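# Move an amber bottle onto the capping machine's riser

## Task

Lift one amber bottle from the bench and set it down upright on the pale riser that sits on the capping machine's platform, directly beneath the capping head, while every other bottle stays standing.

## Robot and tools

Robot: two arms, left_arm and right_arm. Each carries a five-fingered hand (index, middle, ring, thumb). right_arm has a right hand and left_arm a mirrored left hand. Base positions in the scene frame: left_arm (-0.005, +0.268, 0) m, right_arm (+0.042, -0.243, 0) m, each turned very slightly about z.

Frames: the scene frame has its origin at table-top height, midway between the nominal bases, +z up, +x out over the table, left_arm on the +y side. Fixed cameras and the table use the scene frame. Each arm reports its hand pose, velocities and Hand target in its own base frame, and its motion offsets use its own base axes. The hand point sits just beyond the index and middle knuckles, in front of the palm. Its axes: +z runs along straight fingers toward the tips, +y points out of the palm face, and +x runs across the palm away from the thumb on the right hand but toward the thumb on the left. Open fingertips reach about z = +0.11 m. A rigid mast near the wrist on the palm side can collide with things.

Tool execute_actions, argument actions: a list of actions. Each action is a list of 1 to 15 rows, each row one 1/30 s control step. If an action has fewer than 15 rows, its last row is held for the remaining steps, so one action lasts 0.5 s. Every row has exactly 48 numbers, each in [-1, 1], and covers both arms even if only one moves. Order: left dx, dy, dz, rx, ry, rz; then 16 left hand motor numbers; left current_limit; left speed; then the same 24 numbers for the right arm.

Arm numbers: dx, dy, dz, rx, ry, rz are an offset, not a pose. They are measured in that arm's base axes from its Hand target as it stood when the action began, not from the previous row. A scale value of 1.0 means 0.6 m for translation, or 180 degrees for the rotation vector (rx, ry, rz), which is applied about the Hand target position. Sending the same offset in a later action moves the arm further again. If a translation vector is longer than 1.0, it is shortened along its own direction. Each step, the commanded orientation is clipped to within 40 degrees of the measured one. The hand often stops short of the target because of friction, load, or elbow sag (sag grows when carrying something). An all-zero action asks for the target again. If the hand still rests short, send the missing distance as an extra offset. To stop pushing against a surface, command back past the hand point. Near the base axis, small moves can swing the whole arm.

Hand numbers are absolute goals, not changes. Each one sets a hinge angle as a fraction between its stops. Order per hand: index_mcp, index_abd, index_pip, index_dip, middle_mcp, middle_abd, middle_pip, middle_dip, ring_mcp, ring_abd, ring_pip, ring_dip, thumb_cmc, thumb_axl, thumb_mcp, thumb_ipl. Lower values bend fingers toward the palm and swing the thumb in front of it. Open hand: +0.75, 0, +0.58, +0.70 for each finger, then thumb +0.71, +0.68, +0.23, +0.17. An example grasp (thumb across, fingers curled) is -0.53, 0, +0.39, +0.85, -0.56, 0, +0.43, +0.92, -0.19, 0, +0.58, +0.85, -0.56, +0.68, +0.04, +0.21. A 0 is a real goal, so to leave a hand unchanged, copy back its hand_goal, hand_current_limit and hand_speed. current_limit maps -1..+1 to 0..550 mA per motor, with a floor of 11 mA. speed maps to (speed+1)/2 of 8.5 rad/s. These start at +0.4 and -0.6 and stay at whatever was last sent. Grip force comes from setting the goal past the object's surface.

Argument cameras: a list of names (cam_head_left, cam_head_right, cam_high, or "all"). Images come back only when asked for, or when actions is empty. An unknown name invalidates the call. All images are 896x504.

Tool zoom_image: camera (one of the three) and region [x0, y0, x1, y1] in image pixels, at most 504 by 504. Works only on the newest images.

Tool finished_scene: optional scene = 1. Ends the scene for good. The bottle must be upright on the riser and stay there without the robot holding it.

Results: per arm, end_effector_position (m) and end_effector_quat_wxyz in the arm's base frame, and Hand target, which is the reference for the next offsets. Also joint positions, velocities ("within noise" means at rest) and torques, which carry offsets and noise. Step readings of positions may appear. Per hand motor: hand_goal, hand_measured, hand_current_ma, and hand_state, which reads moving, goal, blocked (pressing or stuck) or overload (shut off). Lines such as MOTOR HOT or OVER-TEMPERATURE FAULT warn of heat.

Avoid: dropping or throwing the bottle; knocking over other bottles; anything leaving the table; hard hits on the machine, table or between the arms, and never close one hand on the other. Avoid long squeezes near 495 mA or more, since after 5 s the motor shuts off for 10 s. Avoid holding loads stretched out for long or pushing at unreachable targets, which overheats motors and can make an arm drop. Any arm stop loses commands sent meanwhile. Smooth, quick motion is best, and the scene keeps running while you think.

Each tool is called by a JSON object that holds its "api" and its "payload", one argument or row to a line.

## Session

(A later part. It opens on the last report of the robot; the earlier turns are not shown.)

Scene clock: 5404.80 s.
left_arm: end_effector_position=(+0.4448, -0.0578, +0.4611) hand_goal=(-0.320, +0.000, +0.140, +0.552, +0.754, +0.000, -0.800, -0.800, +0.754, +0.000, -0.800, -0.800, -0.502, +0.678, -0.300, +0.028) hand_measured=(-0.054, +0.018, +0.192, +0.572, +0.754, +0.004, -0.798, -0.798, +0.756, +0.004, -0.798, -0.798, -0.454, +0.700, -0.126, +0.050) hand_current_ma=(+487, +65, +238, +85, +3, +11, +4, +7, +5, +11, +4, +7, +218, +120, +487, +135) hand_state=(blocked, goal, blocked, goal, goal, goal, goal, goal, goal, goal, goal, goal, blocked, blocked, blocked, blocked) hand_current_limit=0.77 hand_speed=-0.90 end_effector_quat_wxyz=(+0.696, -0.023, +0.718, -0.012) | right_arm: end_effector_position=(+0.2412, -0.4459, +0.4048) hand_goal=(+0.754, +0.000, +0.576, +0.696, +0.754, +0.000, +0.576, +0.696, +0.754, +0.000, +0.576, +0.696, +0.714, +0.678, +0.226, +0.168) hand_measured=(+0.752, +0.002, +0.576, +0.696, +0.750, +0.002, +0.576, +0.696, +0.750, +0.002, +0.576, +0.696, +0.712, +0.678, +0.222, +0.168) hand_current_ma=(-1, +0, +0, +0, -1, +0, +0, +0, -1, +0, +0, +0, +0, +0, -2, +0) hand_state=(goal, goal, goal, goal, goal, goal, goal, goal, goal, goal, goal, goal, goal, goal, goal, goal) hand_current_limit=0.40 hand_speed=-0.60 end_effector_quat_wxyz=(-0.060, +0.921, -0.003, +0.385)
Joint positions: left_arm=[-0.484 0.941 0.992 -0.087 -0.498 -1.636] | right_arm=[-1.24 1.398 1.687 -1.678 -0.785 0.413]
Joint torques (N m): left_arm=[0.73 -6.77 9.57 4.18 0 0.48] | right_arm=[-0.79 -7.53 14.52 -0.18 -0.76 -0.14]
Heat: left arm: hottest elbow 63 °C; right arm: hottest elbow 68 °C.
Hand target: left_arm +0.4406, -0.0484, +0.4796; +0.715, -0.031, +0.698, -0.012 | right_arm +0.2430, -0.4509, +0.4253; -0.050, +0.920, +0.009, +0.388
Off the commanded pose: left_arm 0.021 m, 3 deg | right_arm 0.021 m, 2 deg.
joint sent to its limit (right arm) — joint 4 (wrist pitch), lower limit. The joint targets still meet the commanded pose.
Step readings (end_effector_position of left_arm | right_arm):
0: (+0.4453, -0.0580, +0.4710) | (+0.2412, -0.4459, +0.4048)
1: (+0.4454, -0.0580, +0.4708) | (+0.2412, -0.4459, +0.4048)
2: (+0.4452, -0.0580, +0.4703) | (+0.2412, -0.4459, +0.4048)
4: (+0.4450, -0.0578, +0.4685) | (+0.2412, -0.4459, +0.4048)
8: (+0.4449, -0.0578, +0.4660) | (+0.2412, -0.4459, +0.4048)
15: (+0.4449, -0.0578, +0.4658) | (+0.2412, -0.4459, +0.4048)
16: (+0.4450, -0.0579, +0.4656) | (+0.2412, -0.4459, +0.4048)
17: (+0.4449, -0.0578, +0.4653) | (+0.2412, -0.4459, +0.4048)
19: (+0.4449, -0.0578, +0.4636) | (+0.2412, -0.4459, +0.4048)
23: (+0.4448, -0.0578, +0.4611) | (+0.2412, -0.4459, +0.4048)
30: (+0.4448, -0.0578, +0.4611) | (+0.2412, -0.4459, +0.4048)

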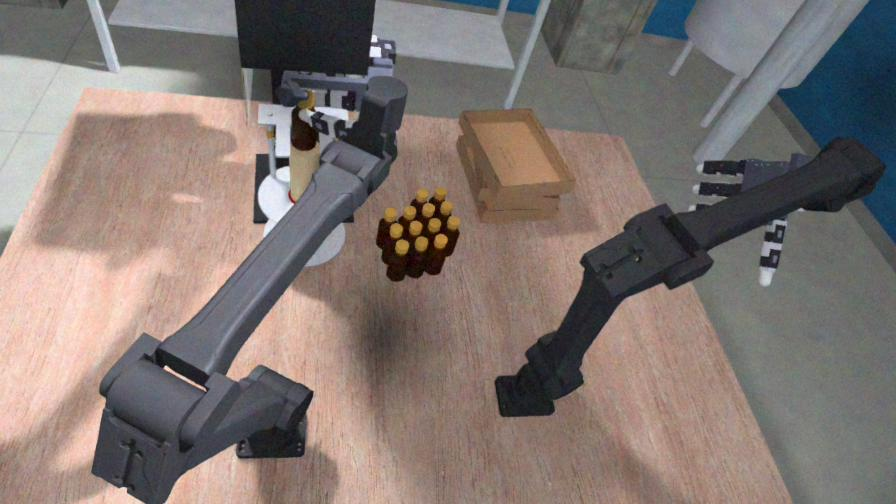

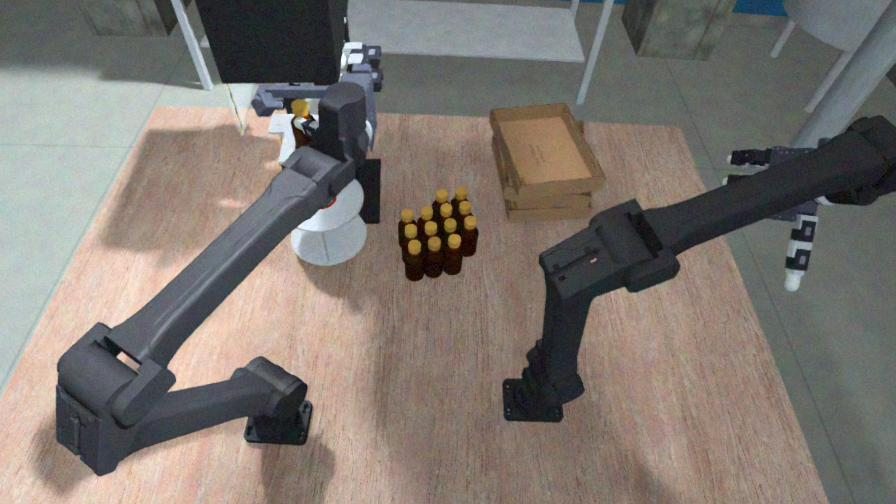

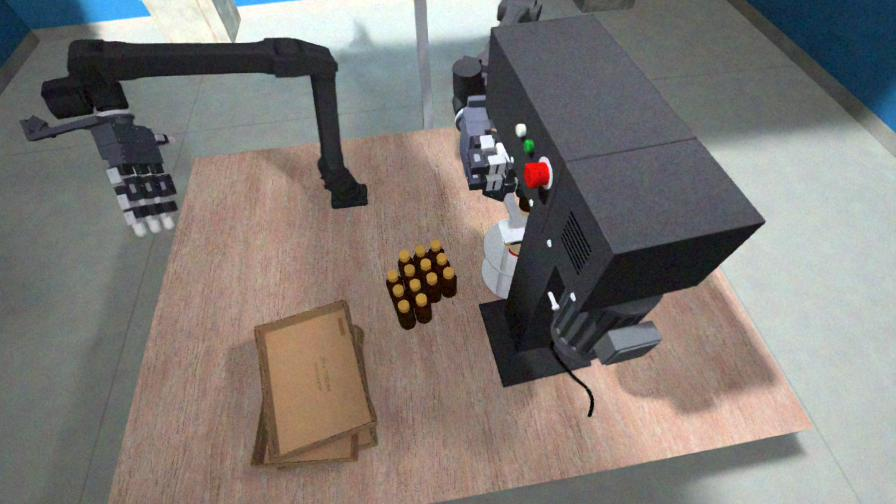

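{"api": "execute_actions", "payload": {
  "actions": [
    [[0,-0.002,-0.006,0,0,0,-0.32,0,0.139,0.551,0.754,0,-0.8,-0.8,0.754,0,-0.8,-0.8,-0.503,0.678,-0.3,0.027,0.77,-0.9,0,0,0,0,0,0,0.754,0,0.576,0.696,0.754,0,0.576,0.696,0.754,0,0.576,0.696,0.714,0.678,0.226,0.168,0.4,-0.6]],
    [[0,-0.002,-0.005,0,0,0,-0.32,0,0.139,0.551,0.754,0,-0.8,-0.8,0.754,0,-0.8,-0.8,-0.503,0.678,-0.3,0.027,0.77,-0.9,0,0,0,0,0,0,0.754,0,0.576,0.696,0.754,0,0.576,0.696,0.754,0,0.576,0.696,0.714,0.678,0.226,0.168,0.4,-0.6]]
  ],
  "cameras": ["cam_head_left", "cam_high", "cam_head_right"]
}}

{"api": "zoom_image", "payload": {
  "camera": "cam_head_left",
  "region": [260, 80, 340, 160]
}}

{"api": "zoom_image", "payload": {
  "camera": "cam_high",
  "region": [480, 150, 560, 230]
}}

Scene clock: 5418.93 s.
left_arm: end_effector_position=(+0.4449, -0.0576, +0.4560) hand_goal=(-0.320, +0.000, +0.140, +0.552, +0.754, +0.000, -0.800, -0.800, +0.754, +0.000, -0.800, -0.800, -0.502, +0.678, -0.300, +0.028) hand_measured=(-0.054, +0.018, +0.192, +0.572, +0.754, +0.004, -0.798, -0.798, +0.756, +0.004, -0.798, -0.798, -0.454, +0.700, -0.126, +0.050) hand_current_ma=(+487, +65, +238, +85, +3, +11, +4, +7, +5, +11, +4, +7, +218, +120, +487, +135) hand_state=(blocked, goal, blocked, goal, goal, goal, goal, goal, goal, goal, goal, goal, blocked, blocked, blocked, blocked) hand_current_limit=0.77 hand_speed=-0.90 end_effector_quat_wxyz=(+0.697, -0.024, +0.717, -0.012) | right_arm: end_effector_position=(+0.2412, -0.4459, +0.4048) hand_goal=(+0.754, +0.000, +0.576, +0.696, +0.754, +0.000, +0.576, +0.696, +0.754, +0.000, +0.576, +0.696, +0.714, +0.678, +0.226, +0.168) hand_measured=(+0.752, +0.002, +0.576, +0.696, +0.750, +0.002, +0.576, +0.696, +0.750, +0.002, +0.576, +0.696, +0.712, +0.678, +0.222, +0.168) hand_current_ma=(-1, +0, +0, +0, -1, +0, +0, +0, -1, +0, +0, +0, +0, +0, -2, +0) hand_state=(goal, goal, goal, goal, goal, goal, goal, goal, goal, goal, goal, goal, goal, goal, goal, goal) hand_current_limit=0.40 hand_speed=-0.60 end_effector_quat_wxyz=(-0.060, +0.921, -0.003, +0.385)
Joint positions: left_arm=[-0.484 0.94 0.977 -0.069 -0.5 -1.636] | right_arm=[-1.24 1.398 1.687 -1.678 -0.785 0.413]
Joint torques (N m): left_arm=[0.26 -6.59 9.5 4.16 -0.17 0.47] | right_arm=[-0.73 -7.53 14.52 -0.17 -0.76 -0.13]
Heat: left arm: hottest elbow 61 °C; right arm: hottest elbow 68 °C.
Hand target: left_arm +0.4405, -0.0507, +0.4731; +0.715, -0.031, +0.698, -0.012 | right_arm +0.2430, -0.4509, +0.4253; -0.050, +0.920, +0.009, +0.388
Off the commanded pose: left_arm 0.019 m, 3 deg | right_arm 0.021 m, 2 deg.
joint sent to its limit (right arm) — joint 4 (wrist pitch), lower limit. The joint targets still meet the commanded pose.
Step readings (end_effector_position of left_arm | right_arm):
0: (+0.4448, -0.0578, +0.4611) | (+0.2412, -0.4459, +0.4048)
1: (+0.4449, -0.0578, +0.4610) | (+0.2412, -0.4459, +0.4048)
2: (+0.4449, -0.0578, +0.4608) | (+0.2412, -0.4459, +0.4048)
4: (+0.4450, -0.0579, +0.4600) | (+0.2412, -0.4459, +0.4048)
8: (+0.4449, -0.0579, +0.4583) | (+0.2412, -0.4459, +0.4048)
15: (+0.4449, -0.0579, +0.4585) | (+0.2412, -0.4459, +0.4048)
16: (+0.4449, -0.0578, +0.4584) | (+0.2412, -0.4459, +0.4048)
17: (+0.4449, -0.0577, +0.4583) | (+0.2412, -0.4459, +0.4048)
19: (+0.4450, -0.0577, +0.4573) | (+0.2412, -0.4459, +0.4048)
23: (+0.4449, -0.0576, +0.4560) | (+0.2412, -0.4459, +0.4048)
30: (+0.4449, -0.0576, +0.4560) | (+0.2412, -0.4459, +0.4048)

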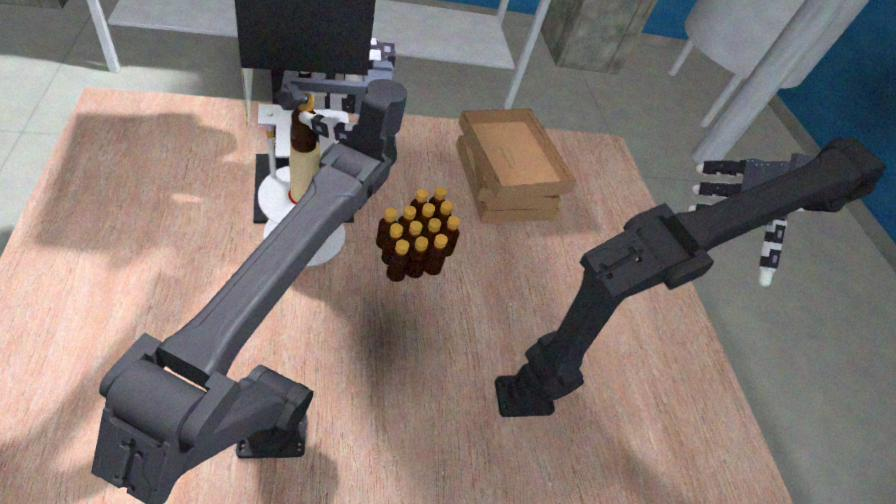

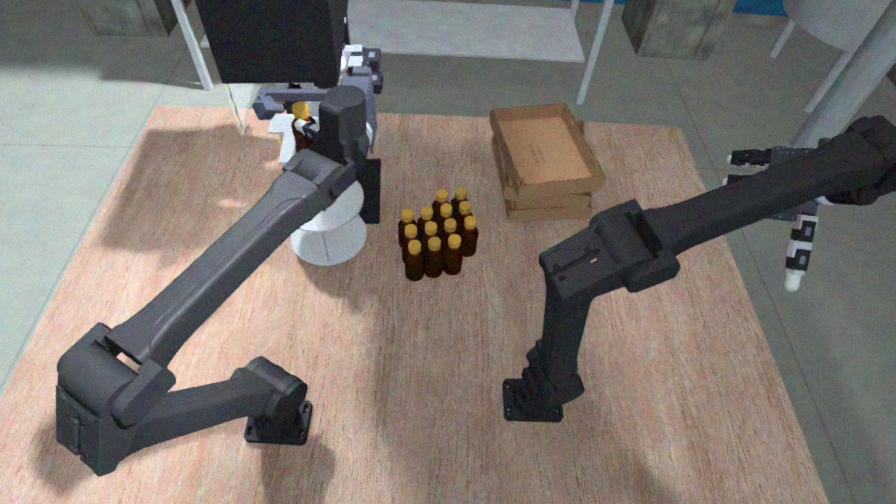

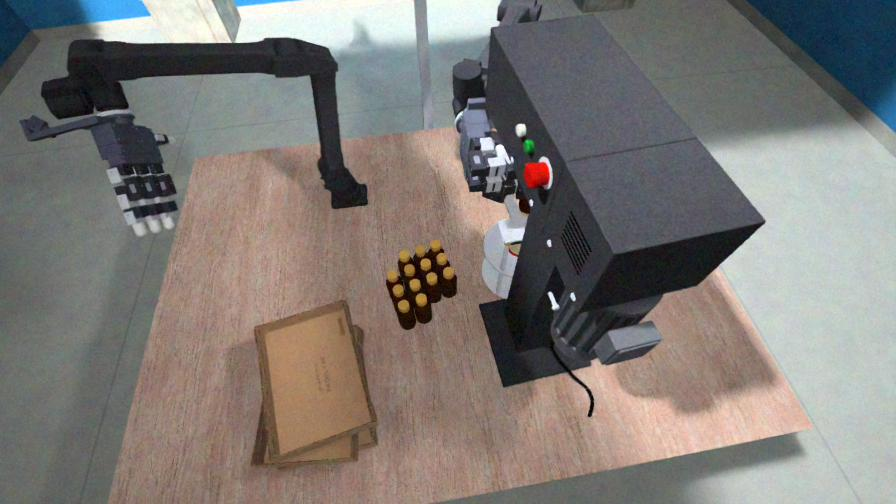

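Scaled by 6.300 from the camera's 896x504 image, which has a finer 1280x720 frame.

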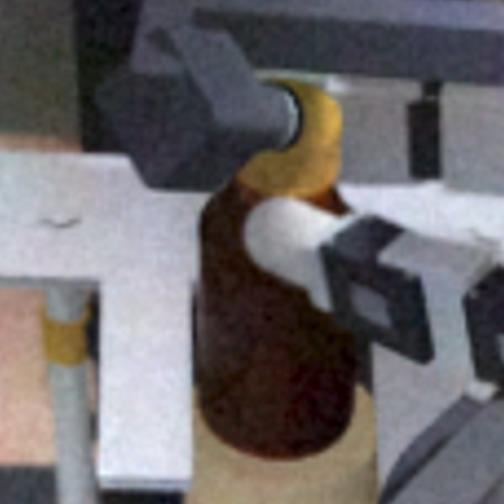

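Scaled by 6.300 from the camera's 896x504 image, which has a finer 1280x720 frame.

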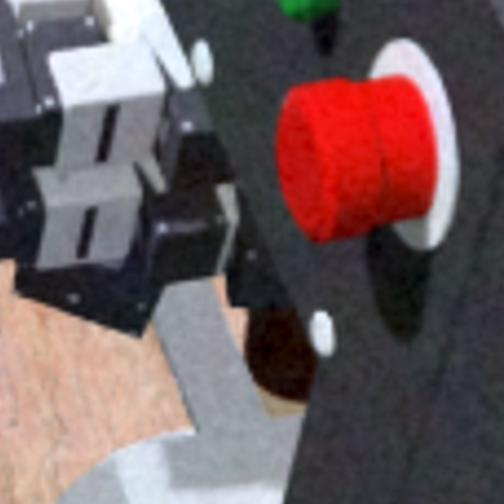

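{"api": "execute_actions", "payload": {
  "actions": [
    [[0,-0.002,-0.005,0,0,0,-0.32,0,0.139,0.551,0.754,0,-0.8,-0.8,0.754,0,-0.8,-0.8,-0.503,0.678,-0.3,0.027,0.77,-0.9,0,0,0,0,0,0,0.754,0,0.576,0.696,0.754,0,0.576,0.696,0.754,0,0.576,0.696,0.714,0.678,0.226,0.168,0.4,-0.6]],
    [[0,-0.001,-0.005,0,0,0,-0.32,0,0.139,0.551,0.754,0,-0.8,-0.8,0.754,0,-0.8,-0.8,-0.503,0.678,-0.3,0.027,0.77,-0.9,0,0,0,0,0,0,0.754,0,0.576,0.696,0.754,0,0.576,0.696,0.754,0,0.576,0.696,0.714,0.678,0.226,0.168,0.4,-0.6]]
  ],
  "cameras": ["cam_head_left", "cam_high", "cam_head_right"]
}}

{"api": "zoom_image", "payload": {
  "camera": "cam_head_left",
  "region": [260, 80, 340, 160]
}}

{"api": "zoom_image", "payload": {
  "camera": "cam_high",
  "region": [480, 150, 560, 230]
}}

Scene clock: 5430.97 s.
left_arm: end_effector_position=(+0.4447, -0.0569, +0.4507) hand_goal=(-0.320, +0.000, +0.140, +0.552, +0.754, +0.000, -0.800, -0.800, +0.754, +0.000, -0.800, -0.800, -0.502, +0.678, -0.300, +0.028) hand_measured=(-0.054, +0.018, +0.192, +0.572, +0.754, +0.004, -0.798, -0.798, +0.756, +0.004, -0.798, -0.798, -0.454, +0.700, -0.126, +0.050) hand_current_ma=(+487, +65, +238, +85, +3, +11, +4, +7, +5, +11, +4, +6, +218, +120, +487, +135) hand_state=(blocked, goal, blocked, goal, goal, goal, goal, goal, goal, goal, goal, goal, blocked, blocked, blocked, blocked) hand_current_limit=0.77 hand_speed=-0.90 end_effector_quat_wxyz=(+0.698, -0.026, +0.716, -0.010) | right_arm: end_effector_position=(+0.2412, -0.4459, +0.4048) hand_goal=(+0.754, +0.000, +0.576, +0.696, +0.754, +0.000, +0.576, +0.696, +0.754, +0.000, +0.576, +0.696, +0.714, +0.678, +0.226, +0.168) hand_measured=(+0.752, +0.002, +0.576, +0.696, +0.750, +0.002, +0.576, +0.696, +0.750, +0.002, +0.576, +0.696, +0.712, +0.678, +0.222, +0.168) hand_current_ma=(-1, +0, +0, +0, -1, +0, +0, +0, -1, +0, +0, +0, +0, +0, -2, +0) hand_state=(goal, goal, goal, goal, goal, goal, goal, goal, goal, goal, goal, goal, goal, goal, goal, goal) hand_current_limit=0.40 hand_speed=-0.60 end_effector_quat_wxyz=(-0.060, +0.921, -0.003, +0.385)
Joint positions: left_arm=[-0.484 0.94 0.962 -0.052 -0.505 -1.636] | right_arm=[-1.24 1.398 1.687 -1.678 -0.785 0.413]
Joint torques (N m): left_arm=[-0.03 -6.42 9.51 4.15 -0.17 0.48] | right_arm=[-0.79 -7.59 14.52 -0.18 -0.76 -0.13]
Heat: left arm: hottest elbow 60 °C; right arm: hottest elbow 68 °C.
Hand target: left_arm +0.4405, -0.0526, +0.4670; +0.715, -0.031, +0.698, -0.012 | right_arm +0.2430, -0.4509, +0.4253; -0.050, +0.920, +0.009, +0.388
Off the commanded pose: left_arm 0.017 m, 3 deg | right_arm 0.021 m, 2 deg.
joint sent to its limit (right arm) — joint 4 (wrist pitch), lower limit. The joint targets still meet the commanded pose.
Step readings (end_effector_position of left_arm | right_arm):
0: (+0.4449, -0.0576, +0.4560) | (+0.2412, -0.4459, +0.4048)
1: (+0.4448, -0.0574, +0.4557) | (+0.2412, -0.4459, +0.4048)
2: (+0.4449, -0.0574, +0.4556) | (+0.2412, -0.4459, +0.4048)
4: (+0.4448, -0.0572, +0.4549) | (+0.2412, -0.4459, +0.4048)
8: (+0.4447, -0.0571, +0.4535) | (+0.2412, -0.4459, +0.4048)
15: (+0.4447, -0.0571, +0.4535) | (+0.2412, -0.4459, +0.4048)
16: (+0.4447, -0.0570, +0.4534) | (+0.2412, -0.4459, +0.4048)
17: (+0.4447, -0.0569, +0.4531) | (+0.2412, -0.4459, +0.4048)
19: (+0.4447, -0.0569, +0.4521) | (+0.2412, -0.4459, +0.4048)
23: (+0.4447, -0.0569, +0.4507) | (+0.2412, -0.4459, +0.4048)
30: (+0.4447, -0.0569, +0.4507) | (+0.2412, -0.4459, +0.4048)

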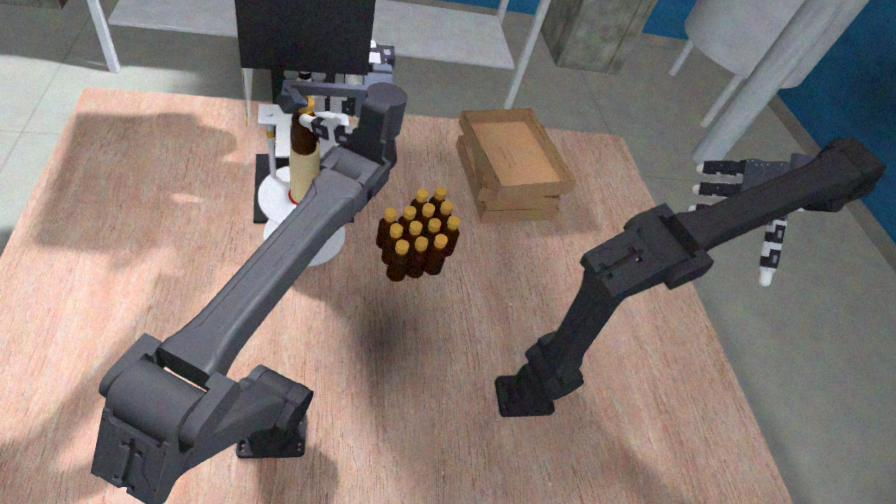

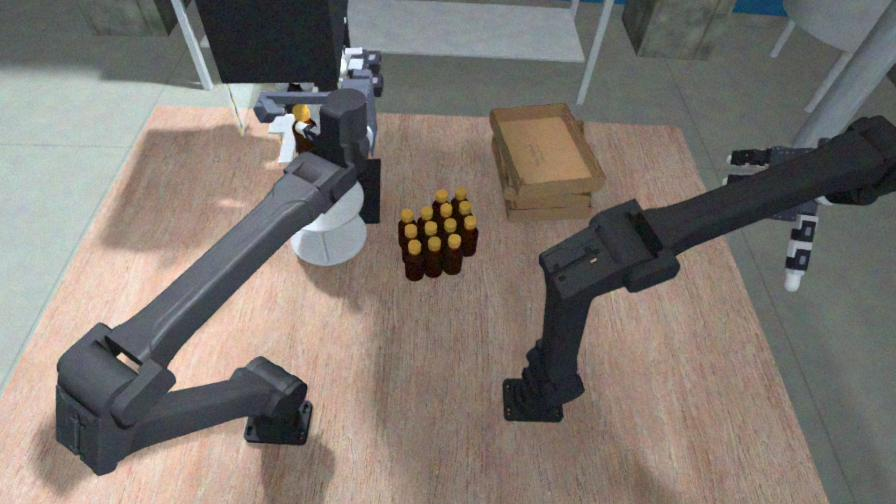

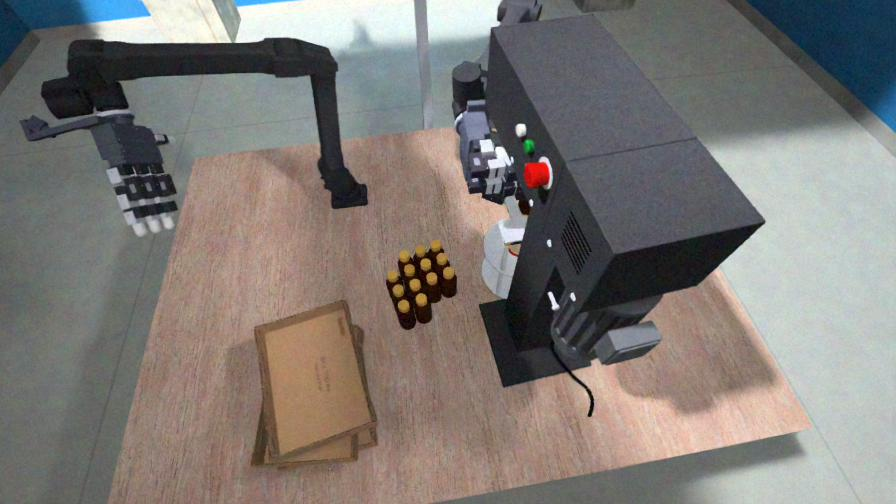

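Scaled by 6.300 from the camera's 896x504 image, which has a finer 1280x720 frame.

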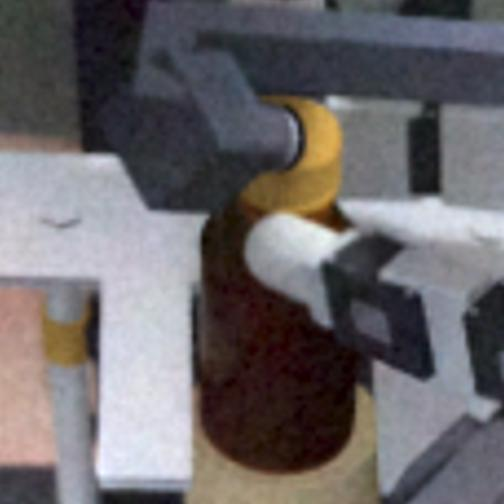

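Scaled by 6.300 from the camera's 896x504 image, which has a finer 1280x720 frame.

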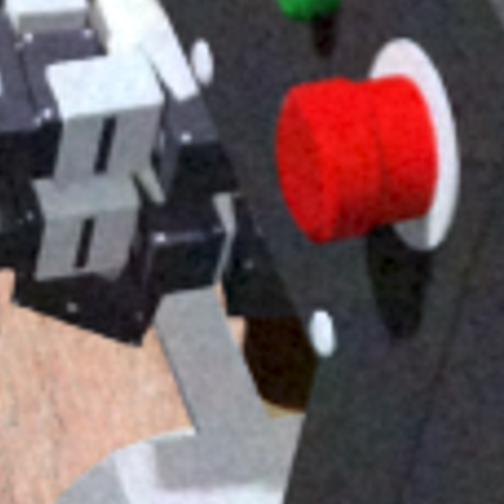

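{"api": "execute_actions", "payload": {
  "actions": [
    [[0,-0.001,-0.005,0,0,0,-0.32,0,0.139,0.551,0.754,0,-0.8,-0.8,0.754,0,-0.8,-0.8,-0.503,0.678,-0.3,0.027,0.77,-0.9,0,0,0,0,0,0,0.754,0,0.576,0.696,0.754,0,0.576,0.696,0.754,0,0.576,0.696,0.714,0.678,0.226,0.168,0.4,-0.6]]
  ],
  "cameras": ["cam_head_left", "cam_high"]
}}

{"api": "zoom_image", "payload": {
  "camera": "cam_head_left",
  "region": [260, 80, 340, 160]
}}

{"api": "zoom_image", "payload": {
  "camera": "cam_high",
  "region": [480, 150, 560, 230]
}}

Scene clock: 5449.30 s.
left_arm: end_effector_position=(+0.4448, -0.0569, +0.4486) hand_goal=(-0.320, +0.000, +0.140, +0.552, +0.754, +0.000, -0.800, -0.800, +0.754, +0.000, -0.800, -0.800, -0.502, +0.678, -0.300, +0.028) hand_measured=(-0.054, +0.018, +0.192, +0.572, +0.754, +0.004, -0.798, -0.798, +0.756, +0.004, -0.798, -0.800, -0.454, +0.700, -0.126, +0.050) hand_current_ma=(+487, +65, +238, +85, +3, +11, +4, +7, +5, +11, +4, +3, +218, +120, +487, +135) hand_state=(blocked, goal, blocked, goal, goal, goal, goal, goal, goal, goal, goal, goal, blocked, blocked, blocked, blocked) hand_current_limit=0.77 hand_speed=-0.90 end_effector_quat_wxyz=(+0.698, -0.026, +0.715, -0.010) | right_arm: end_effector_position=(+0.2412, -0.4459, +0.4048) hand_goal=(+0.754, +0.000, +0.576, +0.696, +0.754, +0.000, +0.576, +0.696, +0.754, +0.000, +0.576, +0.696, +0.714, +0.678, +0.226, +0.168) hand_measured=(+0.752, +0.002, +0.576, +0.696, +0.750, +0.002, +0.576, +0.696, +0.750, +0.002, +0.576, +0.696, +0.712, +0.678, +0.222, +0.168) hand_current_ma=(-1, +0, +0, +0, -1, +0, +0, +0, -1, +0, +0, +0, +0, +0, -2, +0) hand_state=(goal, goal, goal, goal, goal, goal, goal, goal, goal, goal, goal, goal, goal, goal, goal, goal) hand_current_limit=0.40 hand_speed=-0.60 end_effector_quat_wxyz=(-0.060, +0.921, -0.003, +0.385)
Joint positions: left_arm=[-0.484 0.94 0.955 -0.043 -0.505 -1.636] | right_arm=[-1.24 1.398 1.687 -1.678 -0.785 0.413]
Joint torques (N m): left_arm=[-0.26 -6.36 9.43 4.15 -0.22 0.48] | right_arm=[-0.79 -7.53 14.5 -0.18 -0.76 -0.13]
Heat: left arm: hottest elbow 61 °C; right arm: hottest elbow 68 °C.
Hand target: left_arm +0.4405, -0.0532, +0.4640; +0.715, -0.031, +0.698, -0.012 | right_arm +0.2430, -0.4509, +0.4253; -0.050, +0.920, +0.009, +0.388
Off the commanded pose: left_arm 0.016 m, 3 deg | right_arm 0.021 m, 2 deg.
joint sent to its limit (right arm) — joint 4 (wrist pitch), lower limit. The joint targets still meet the commanded pose.
Step readings (end_effector_position of left_arm | right_arm):
0: (+0.4447, -0.0569, +0.4507) | (+0.2412, -0.4459, +0.4048)
1: (+0.4447, -0.0569, +0.4506) | (+0.2412, -0.4459, +0.4048)
2: (+0.4447, -0.0569, +0.4502) | (+0.2412, -0.4459, +0.4048)
4: (+0.4448, -0.0569, +0.4496) | (+0.2412, -0.4459, +0.4048)
8: (+0.4448, -0.0569, +0.4486) | (+0.2412, -0.4459, +0.4048)
15: (+0.4448, -0.0569, +0.4486) | (+0.2412, -0.4459, +0.4048)
Images, in order (width x height): cam_head_left 896x504, cam_high 896x504.

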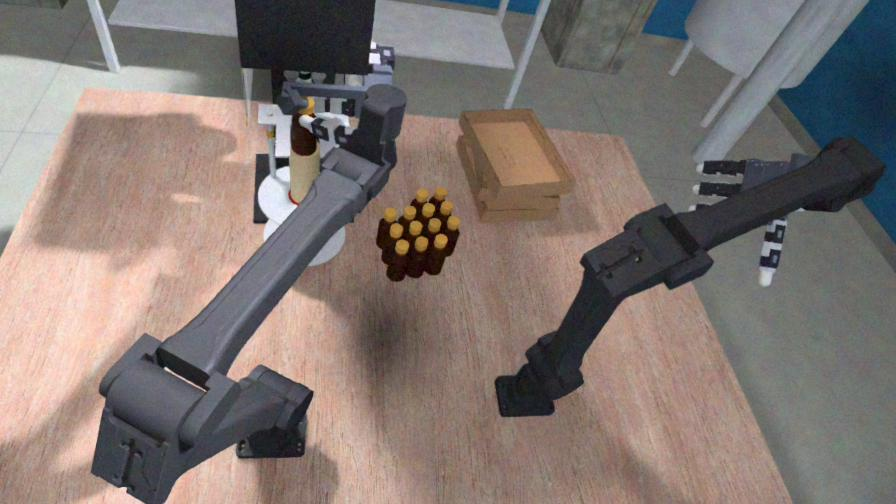

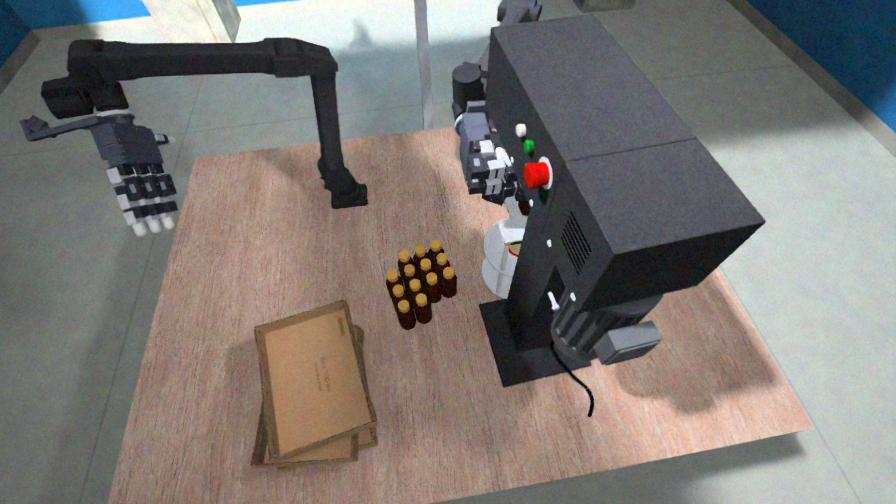

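Scaled by 6.300 from the camera's 896x504 image, which has a finer 1280x720 frame.

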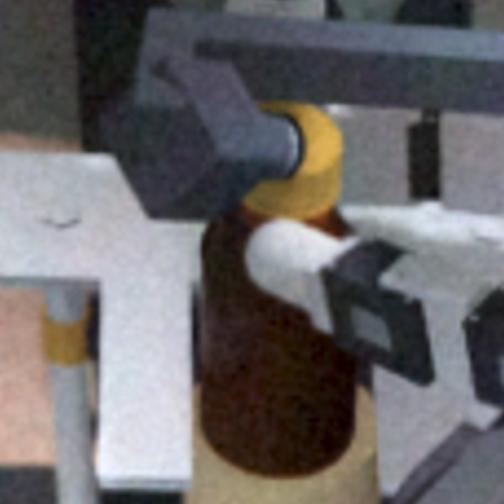

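Scaled by 6.300 from the camera's 896x504 image, which has a finer 1280x720 frame.

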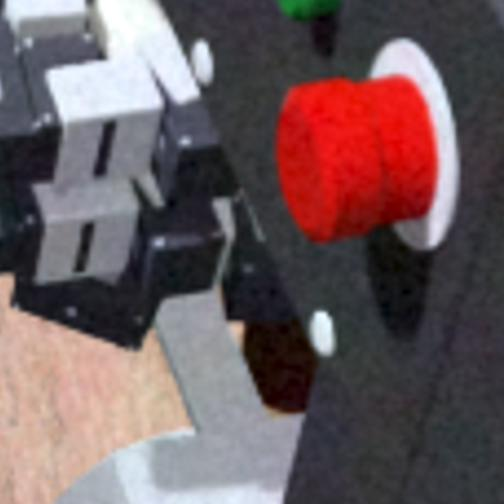

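{"api": "execute_actions", "payload": {
  "actions": [
    [[0,-0.001,-0.005,0,0,0,-0.32,0,0.139,0.551,0.754,0,-0.8,-0.8,0.754,0,-0.8,-0.8,-0.503,0.678,-0.3,0.027,0.77,-0.9,0,0,0,0,0,0,0.754,0,0.576,0.696,0.754,0,0.576,0.696,0.754,0,0.576,0.696,0.714,0.678,0.226,0.168,0.4,-0.6]]
  ],
  "cameras": ["cam_head_left", "cam_high"]
}}

{"api": "zoom_image", "payload": {
  "camera": "cam_head_left",
  "region": [260, 80, 340, 160]
}}

Scene clock: 5465.50 s.
left_arm: end_effector_position=(+0.4448, -0.0569, +0.4460) hand_goal=(-0.320, +0.000, +0.140, +0.552, +0.754, +0.000, -0.800, -0.800, +0.754, +0.000, -0.800, -0.800, -0.502, +0.678, -0.300, +0.028) hand_measured=(-0.054, +0.018, +0.192, +0.572, +0.754, +0.004, -0.798, -0.798, +0.756, +0.004, -0.798, -0.800, -0.454, +0.700, -0.126, +0.050) hand_current_ma=(+487, +65, +238, +85, +3, +11, +4, +7, +10, +11, +4, +0, +218, +120, +487, +135) hand_state=(blocked, goal, blocked, goal, goal, goal, goal, goal, goal, goal, goal, goal, blocked, blocked, blocked, blocked) hand_current_limit=0.77 hand_speed=-0.90 end_effector_quat_wxyz=(+0.699, -0.027, +0.715, -0.010) | right_arm: end_effector_position=(+0.2412, -0.4459, +0.4048) hand_goal=(+0.754, +0.000, +0.576, +0.696, +0.754, +0.000, +0.576, +0.696, +0.754, +0.000, +0.576, +0.696, +0.714, +0.678, +0.226, +0.168) hand_measured=(+0.752, +0.002, +0.576, +0.696, +0.750, +0.002, +0.576, +0.696, +0.750, +0.002, +0.576, +0.696, +0.712, +0.678, +0.222, +0.168) hand_current_ma=(-1, +0, +0, +0, -1, +0, +0, +0, -1, +0, +0, +0, +0, +0, -2, +0) hand_state=(goal, goal, goal, goal, goal, goal, goal, goal, goal, goal, goal, goal, goal, goal, goal, goal) hand_current_limit=0.40 hand_speed=-0.60 end_effector_quat_wxyz=(-0.060, +0.921, -0.003, +0.385)
Joint positions: left_arm=[-0.484 0.94 0.948 -0.035 -0.506 -1.636] | right_arm=[-1.24 1.398 1.687 -1.678 -0.785 0.413]
Joint torques (N m): left_arm=[-0.38 -6.3 9.43 4.08 -0.28 0.48] | right_arm=[-0.73 -7.53 14.5 -0.17 -0.76 -0.13]
Heat: left arm: hottest elbow 61 °C; right arm: hottest elbow 68 °C.
Hand target: left_arm +0.4405, -0.0538, +0.4611; +0.715, -0.031, +0.698, -0.012 | right_arm +0.2430, -0.4509, +0.4253; -0.050, +0.920, +0.009, +0.388
Off the commanded pose: left_arm 0.016 m, 3 deg | right_arm 0.021 m, 2 deg.
joint sent to its limit (right arm) — joint 4 (wrist pitch), lower limit. The joint targets still meet the commanded pose.
Step readings (end_effector_position of left_arm | right_arm):
0: (+0.4448, -0.0569, +0.4486) | (+0.2412, -0.4459, +0.4048)
1: (+0.4448, -0.0569, +0.4486) | (+0.2412, -0.4459, +0.4048)
2: (+0.4449, -0.0570, +0.4483) | (+0.2412, -0.4459, +0.4048)
4: (+0.4449, -0.0570, +0.4473) | (+0.2412, -0.4459, +0.4048)
8: (+0.4448, -0.0569, +0.4460) | (+0.2412, -0.4459, +0.4048)
15: (+0.4448, -0.0569, +0.4460) | (+0.2412, -0.4459, +0.4048)
Images, in order (width x height): cam_head_left 896x504, cam_high 896x504.

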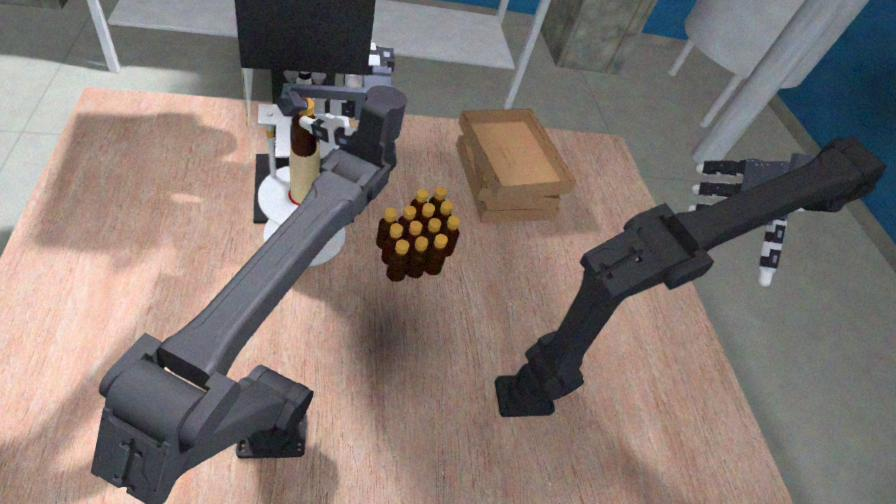

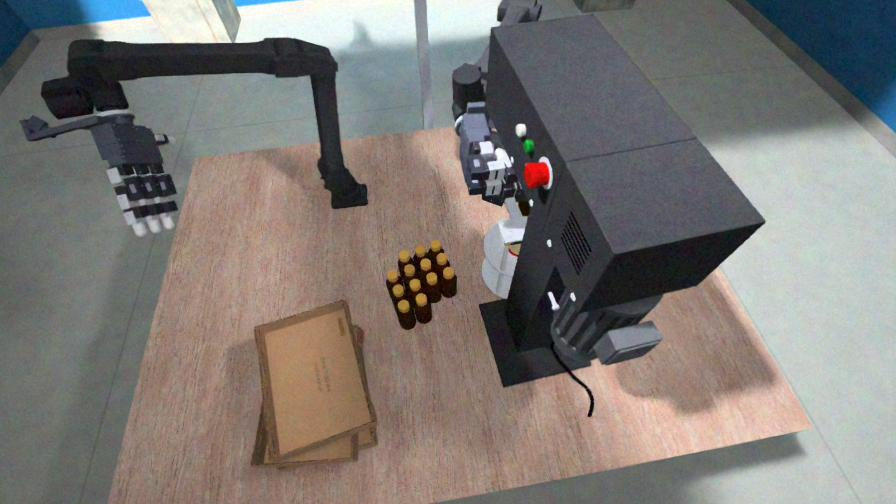

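Scaled by 6.300 from the camera's 896x504 image, which has a finer 1280x720 frame.

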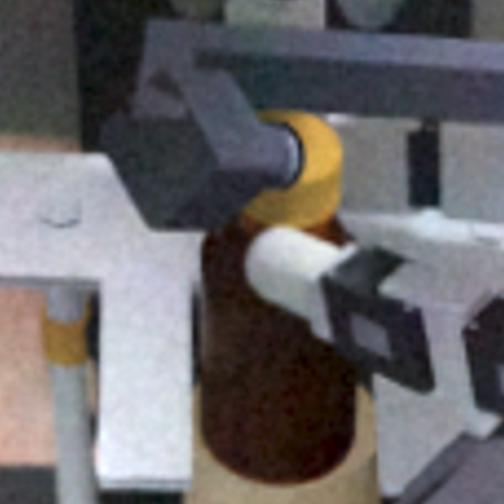

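{"api": "execute_actions", "payload": {
  "actions": [
    [[0,-0.001,-0.006,0,0,0,-0.32,0,0.139,0.551,0.754,0,-0.8,-0.8,0.754,0,-0.8,-0.8,-0.503,0.678,-0.3,0.027,0.77,-0.9,0,0,0,0,0,0,0.754,0,0.576,0.696,0.754,0,0.576,0.696,0.754,0,0.576,0.696,0.714,0.678,0.226,0.168,0.4,-0.6]]
  ],
  "cameras": ["cam_head_left", "cam_high"]
}}

{"api": "zoom_image", "payload": {
  "camera": "cam_head_left",
  "region": [260, 90, 340, 170]
}}

{"api": "zoom_image", "payload": {
  "camera": "cam_high",
  "region": [480, 150, 560, 230]
}}

Scene clock: 5483.50 s.
left_arm: end_effector_position=(+0.4449, -0.0569, +0.4445) hand_goal=(-0.320, +0.000, +0.140, +0.552, +0.754, +0.000, -0.800, -0.800, +0.754, +0.000, -0.800, -0.800, -0.502, +0.678, -0.300, +0.028) hand_measured=(-0.054, +0.018, +0.192, +0.572, +0.754, +0.004, -0.798, -0.798, +0.760, +0.004, -0.798, -0.800, -0.454, +0.700, -0.126, +0.050) hand_current_ma=(+487, +65, +238, +85, +3, +11, +4, +7, +24, +11, +4, +0, +218, +120, +487, +135) hand_state=(blocked, goal, blocked, goal, goal, goal, goal, goal, goal, goal, goal, goal, blocked, blocked, blocked, blocked) hand_current_limit=0.77 hand_speed=-0.90 end_effector_quat_wxyz=(+0.700, -0.027, +0.713, -0.011) | right_arm: end_effector_position=(+0.2412, -0.4459, +0.4048) hand_goal=(+0.754, +0.000, +0.576, +0.696, +0.754, +0.000, +0.576, +0.696, +0.754, +0.000, +0.576, +0.696, +0.714, +0.678, +0.226, +0.168) hand_measured=(+0.752, +0.002, +0.576, +0.696, +0.750, +0.002, +0.576, +0.696, +0.750, +0.002, +0.576, +0.696, +0.712, +0.678, +0.222, +0.168) hand_current_ma=(-1, +0, +0, +0, -1, +0, +0, +0, -1, +0, +0, +0, +0, +0, -2, +0) hand_state=(goal, goal, goal, goal, goal, goal, goal, goal, goal, goal, goal, goal, goal, goal, goal, goal) hand_current_limit=0.40 hand_speed=-0.60 end_effector_quat_wxyz=(-0.060, +0.921, -0.003, +0.385)
Joint positions: left_arm=[-0.484 0.94 0.942 -0.024 -0.506 -1.636] | right_arm=[-1.24 1.398 1.687 -1.678 -0.785 0.413]
Joint torques (N m): left_arm=[-0.44 -6.36 9.22 4.01 -0.31 0.48] | right_arm=[-0.79 -7.47 14.52 -0.18 -0.76 -0.13]
Heat: left arm: hottest elbow 58 °C; right arm: hottest elbow 68 °C.
Hand target: left_arm +0.4405, -0.0544, +0.4574; +0.715, -0.031, +0.698, -0.012 | right_arm +0.2430, -0.4509, +0.4253; -0.050, +0.920, +0.009, +0.388
Off the commanded pose: left_arm 0.014 m, 3 deg | right_arm 0.021 m, 2 deg.
joint sent to its limit (right arm) — joint 4 (wrist pitch), lower limit. The joint targets still meet the commanded pose.
Step readings (end_effector_position of left_arm | right_arm):
0: (+0.4448, -0.0569, +0.4460) | (+0.2412, -0.4459, +0.4048)
1: (+0.4448, -0.0568, +0.4458) | (+0.2412, -0.4459, +0.4048)
2: (+0.4449, -0.0569, +0.4456) | (+0.2412, -0.4459, +0.4048)
4: (+0.4449, -0.0569, +0.4446) | (+0.2412, -0.4459, +0.4048)
8: (+0.4449, -0.0569, +0.4445) | (+0.2412, -0.4459, +0.4048)
15: (+0.4449, -0.0569, +0.4445) | (+0.2412, -0.4459, +0.4048)
Images, in order (width x height): cam_head_left 896x504, cam_high 896x504.

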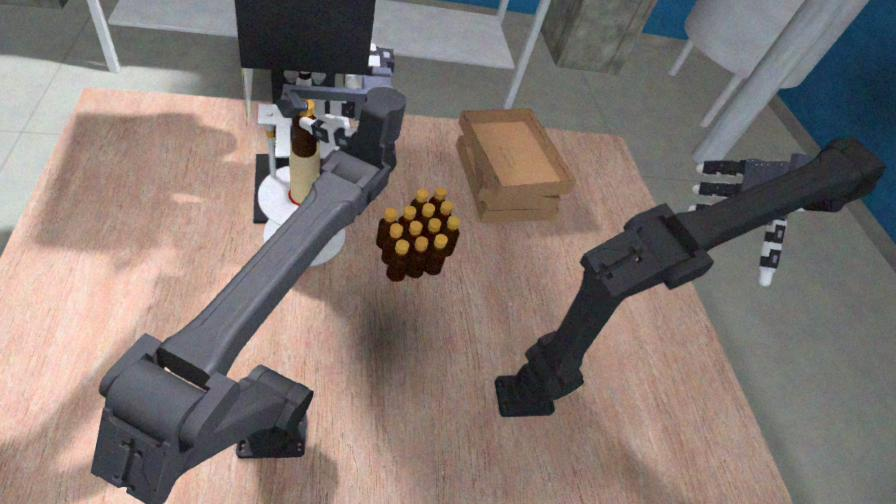

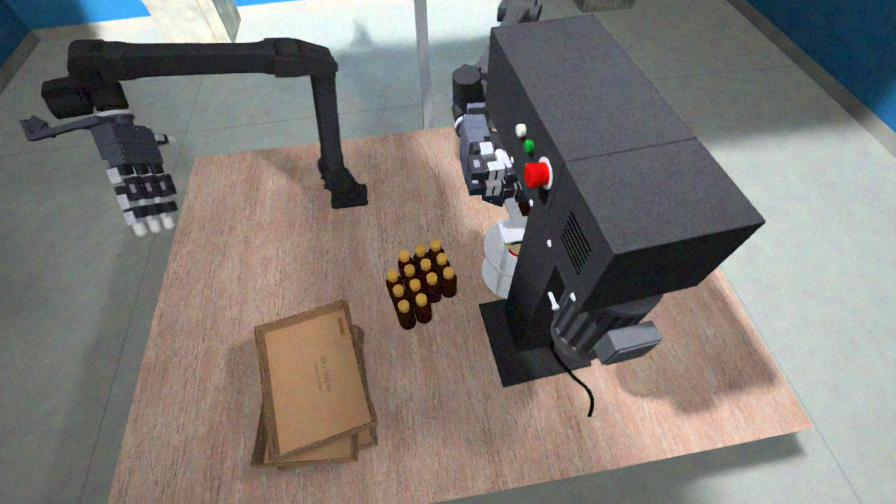

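Scaled by 6.300 from the camera's 896x504 image, which has a finer 1280x720 frame.

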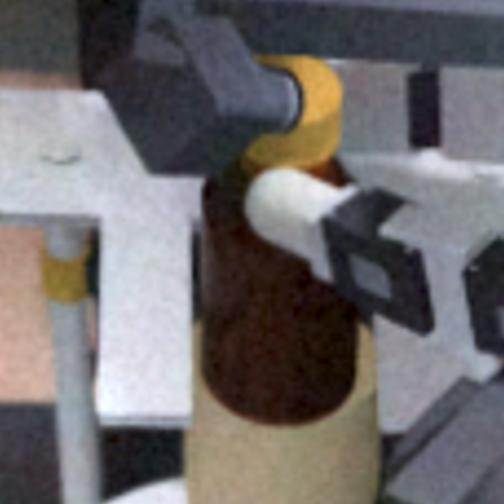

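Scaled by 6.300 from the camera's 896x504 image, which has a finer 1280x720 frame.

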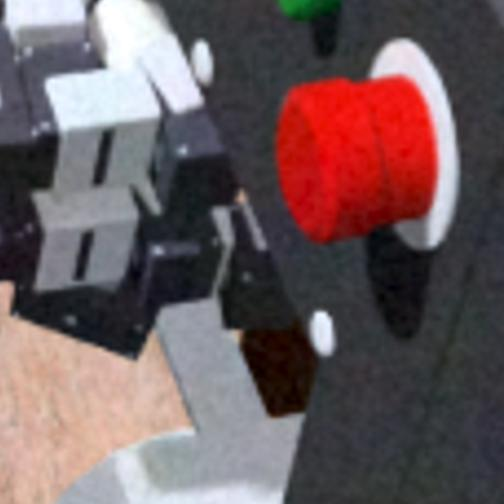

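{"api": "execute_actions", "payload": {
  "actions": [
    [[0.0062,0.0032,0.006,0,-0.0067,-0.005,-0.32,0,0.139,0.551,0.754,0,-0.8,-0.8,0.754,0,-0.8,-0.8,-0.503,0.678,-0.3,0.027,0.77,-0.9,0,0,0,0,0,0,0.754,0,0.576,0.696,0.754,0,0.576,0.696,0.754,0,0.576,0.696,0.714,0.678,0.226,0.168,0.4,-0.6]]
  ],
  "cameras": ["cam_head_left", "cam_high"]
}}

{"api": "zoom_image", "payload": {
  "camera": "cam_head_left",
  "region": [260, 90, 340, 170]
}}

{"api": "zoom_image", "payload": {
  "camera": "cam_high",
  "region": [480, 150, 560, 230]
}}

Scene clock: 5597.87 s.
left_arm: end_effector_position=(+0.4473, -0.0609, +0.4456) hand_goal=(-0.320, +0.000, +0.140, +0.552, +0.754, +0.000, -0.800, -0.800, +0.754, +0.000, -0.800, -0.800, -0.502, +0.678, -0.300, +0.028) hand_measured=(-0.054, +0.018, +0.192, +0.572, +0.754, +0.004, -0.798, -0.798, +0.756, +0.004, -0.798, -0.800, -0.456, +0.700, -0.126, +0.050) hand_current_ma=(+487, +68, +238, +85, +3, +11, +4, +7, +10, +11, +4, +0, +213, +118, +487, +135) hand_state=(blocked, goal, blocked, goal, goal, goal, goal, goal, goal, goal, goal, goal, blocked, blocked, blocked, blocked) hand_current_limit=0.77 hand_speed=-0.90 end_effector_quat_wxyz=(+0.706, -0.023, +0.708, -0.022) | right_arm: end_effector_position=(+0.2412, -0.4459, +0.4048) hand_goal=(+0.754, +0.000, +0.576, +0.696, +0.754, +0.000, +0.576, +0.696, +0.754, +0.000, +0.576, +0.696, +0.714, +0.678, +0.226, +0.168) hand_measured=(+0.752, +0.002, +0.576, +0.696, +0.750, +0.002, +0.576, +0.696, +0.750, +0.002, +0.576, +0.696, +0.712, +0.678, +0.222, +0.168) hand_current_ma=(-1, +0, +0, +0, -1, +0, +0, +0, -1, +0, +0, +0, +0, +0, -2, +0) hand_state=(goal, goal, goal, goal, goal, goal, goal, goal, goal, goal, goal, goal, goal, goal, goal, goal) hand_current_limit=0.40 hand_speed=-0.60 end_effector_quat_wxyz=(-0.060, +0.921, -0.003, +0.385)
Joint positions: left_arm=[-0.484 0.94 0.935 0.003 -0.485 -1.636] | right_arm=[-1.24 1.398 1.687 -1.678 -0.785 0.413]
Joint torques (N m): left_arm=[0.62 -6.3 9.35 4.12 0.06 0.58] | right_arm=[-0.79 -7.53 14.52 -0.17 -0.76 -0.13]
Heat: left arm: hottest elbow 56 °C; right arm: hottest elbow 68 °C.
Hand target: left_arm +0.4442, -0.0526, +0.4611; +0.722, -0.025, +0.691, -0.018 | right_arm +0.2430, -0.4509, +0.4253; -0.050, +0.920, +0.009, +0.388
Off the commanded pose: left_arm 0.018 m, 3 deg | right_arm 0.021 m, 2 deg.
joint sent to its limit (right arm) — joint 4 (wrist pitch), lower limit. The joint targets still meet the commanded pose.
Step readings (end_effector_position of left_arm | right_arm):
0: (+0.4449, -0.0569, +0.4445) | (+0.2412, -0.4459, +0.4048)
1: (+0.4457, -0.0583, +0.4446) | (+0.2412, -0.4459, +0.4048)
2: (+0.4464, -0.0596, +0.4447) | (+0.2412, -0.4459, +0.4048)
4: (+0.4472, -0.0607, +0.4454) | (+0.2412, -0.4459, +0.4048)
8: (+0.4473, -0.0608, +0.4456) | (+0.2412, -0.4459, +0.4048)
15: (+0.4473, -0.0609, +0.4456) | (+0.2412, -0.4459, +0.4048)
Images, in order (width x height): cam_head_left 896x504, cam_high 896x504.

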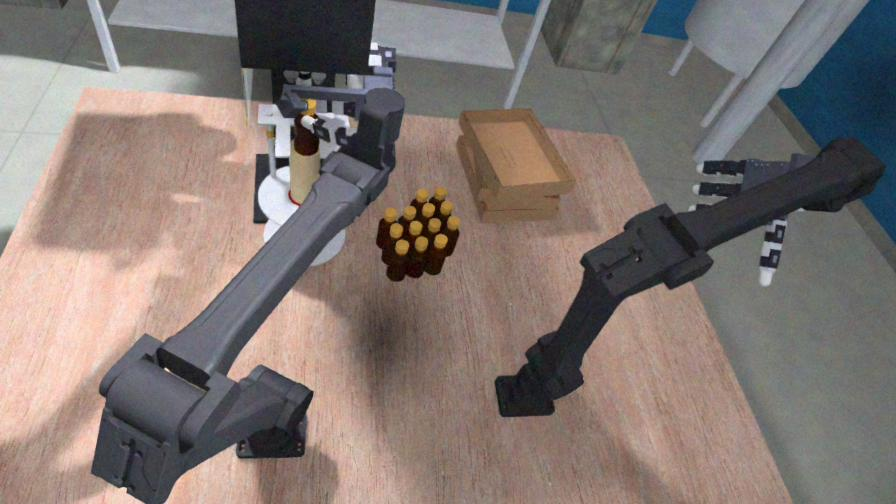

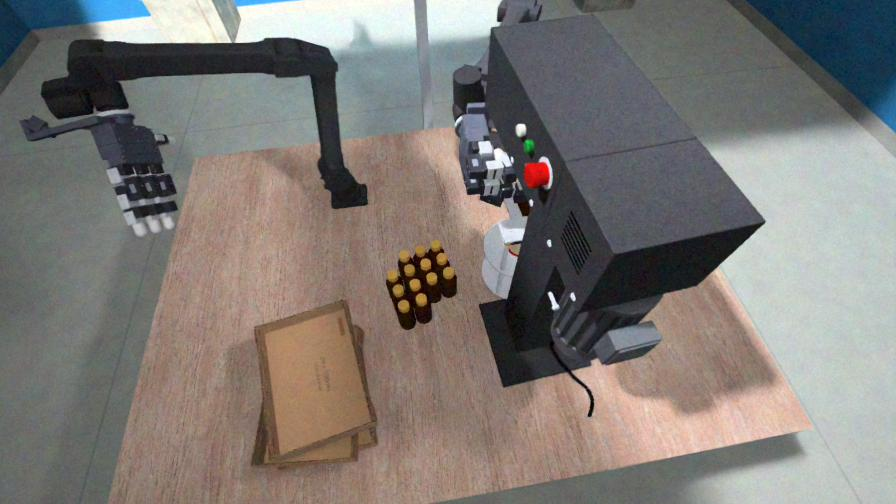

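Scaled by 6.300 from the camera's 896x504 image, which has a finer 1280x720 frame.

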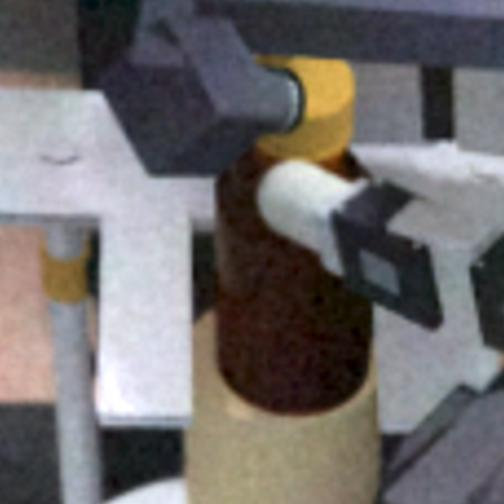

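Scaled by 6.300 from the camera's 896x504 image, which has a finer 1280x720 frame.

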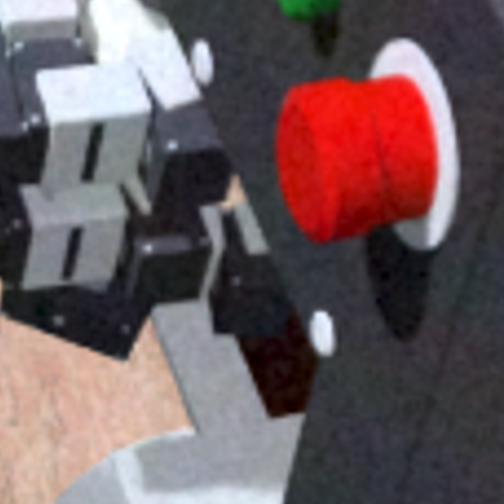

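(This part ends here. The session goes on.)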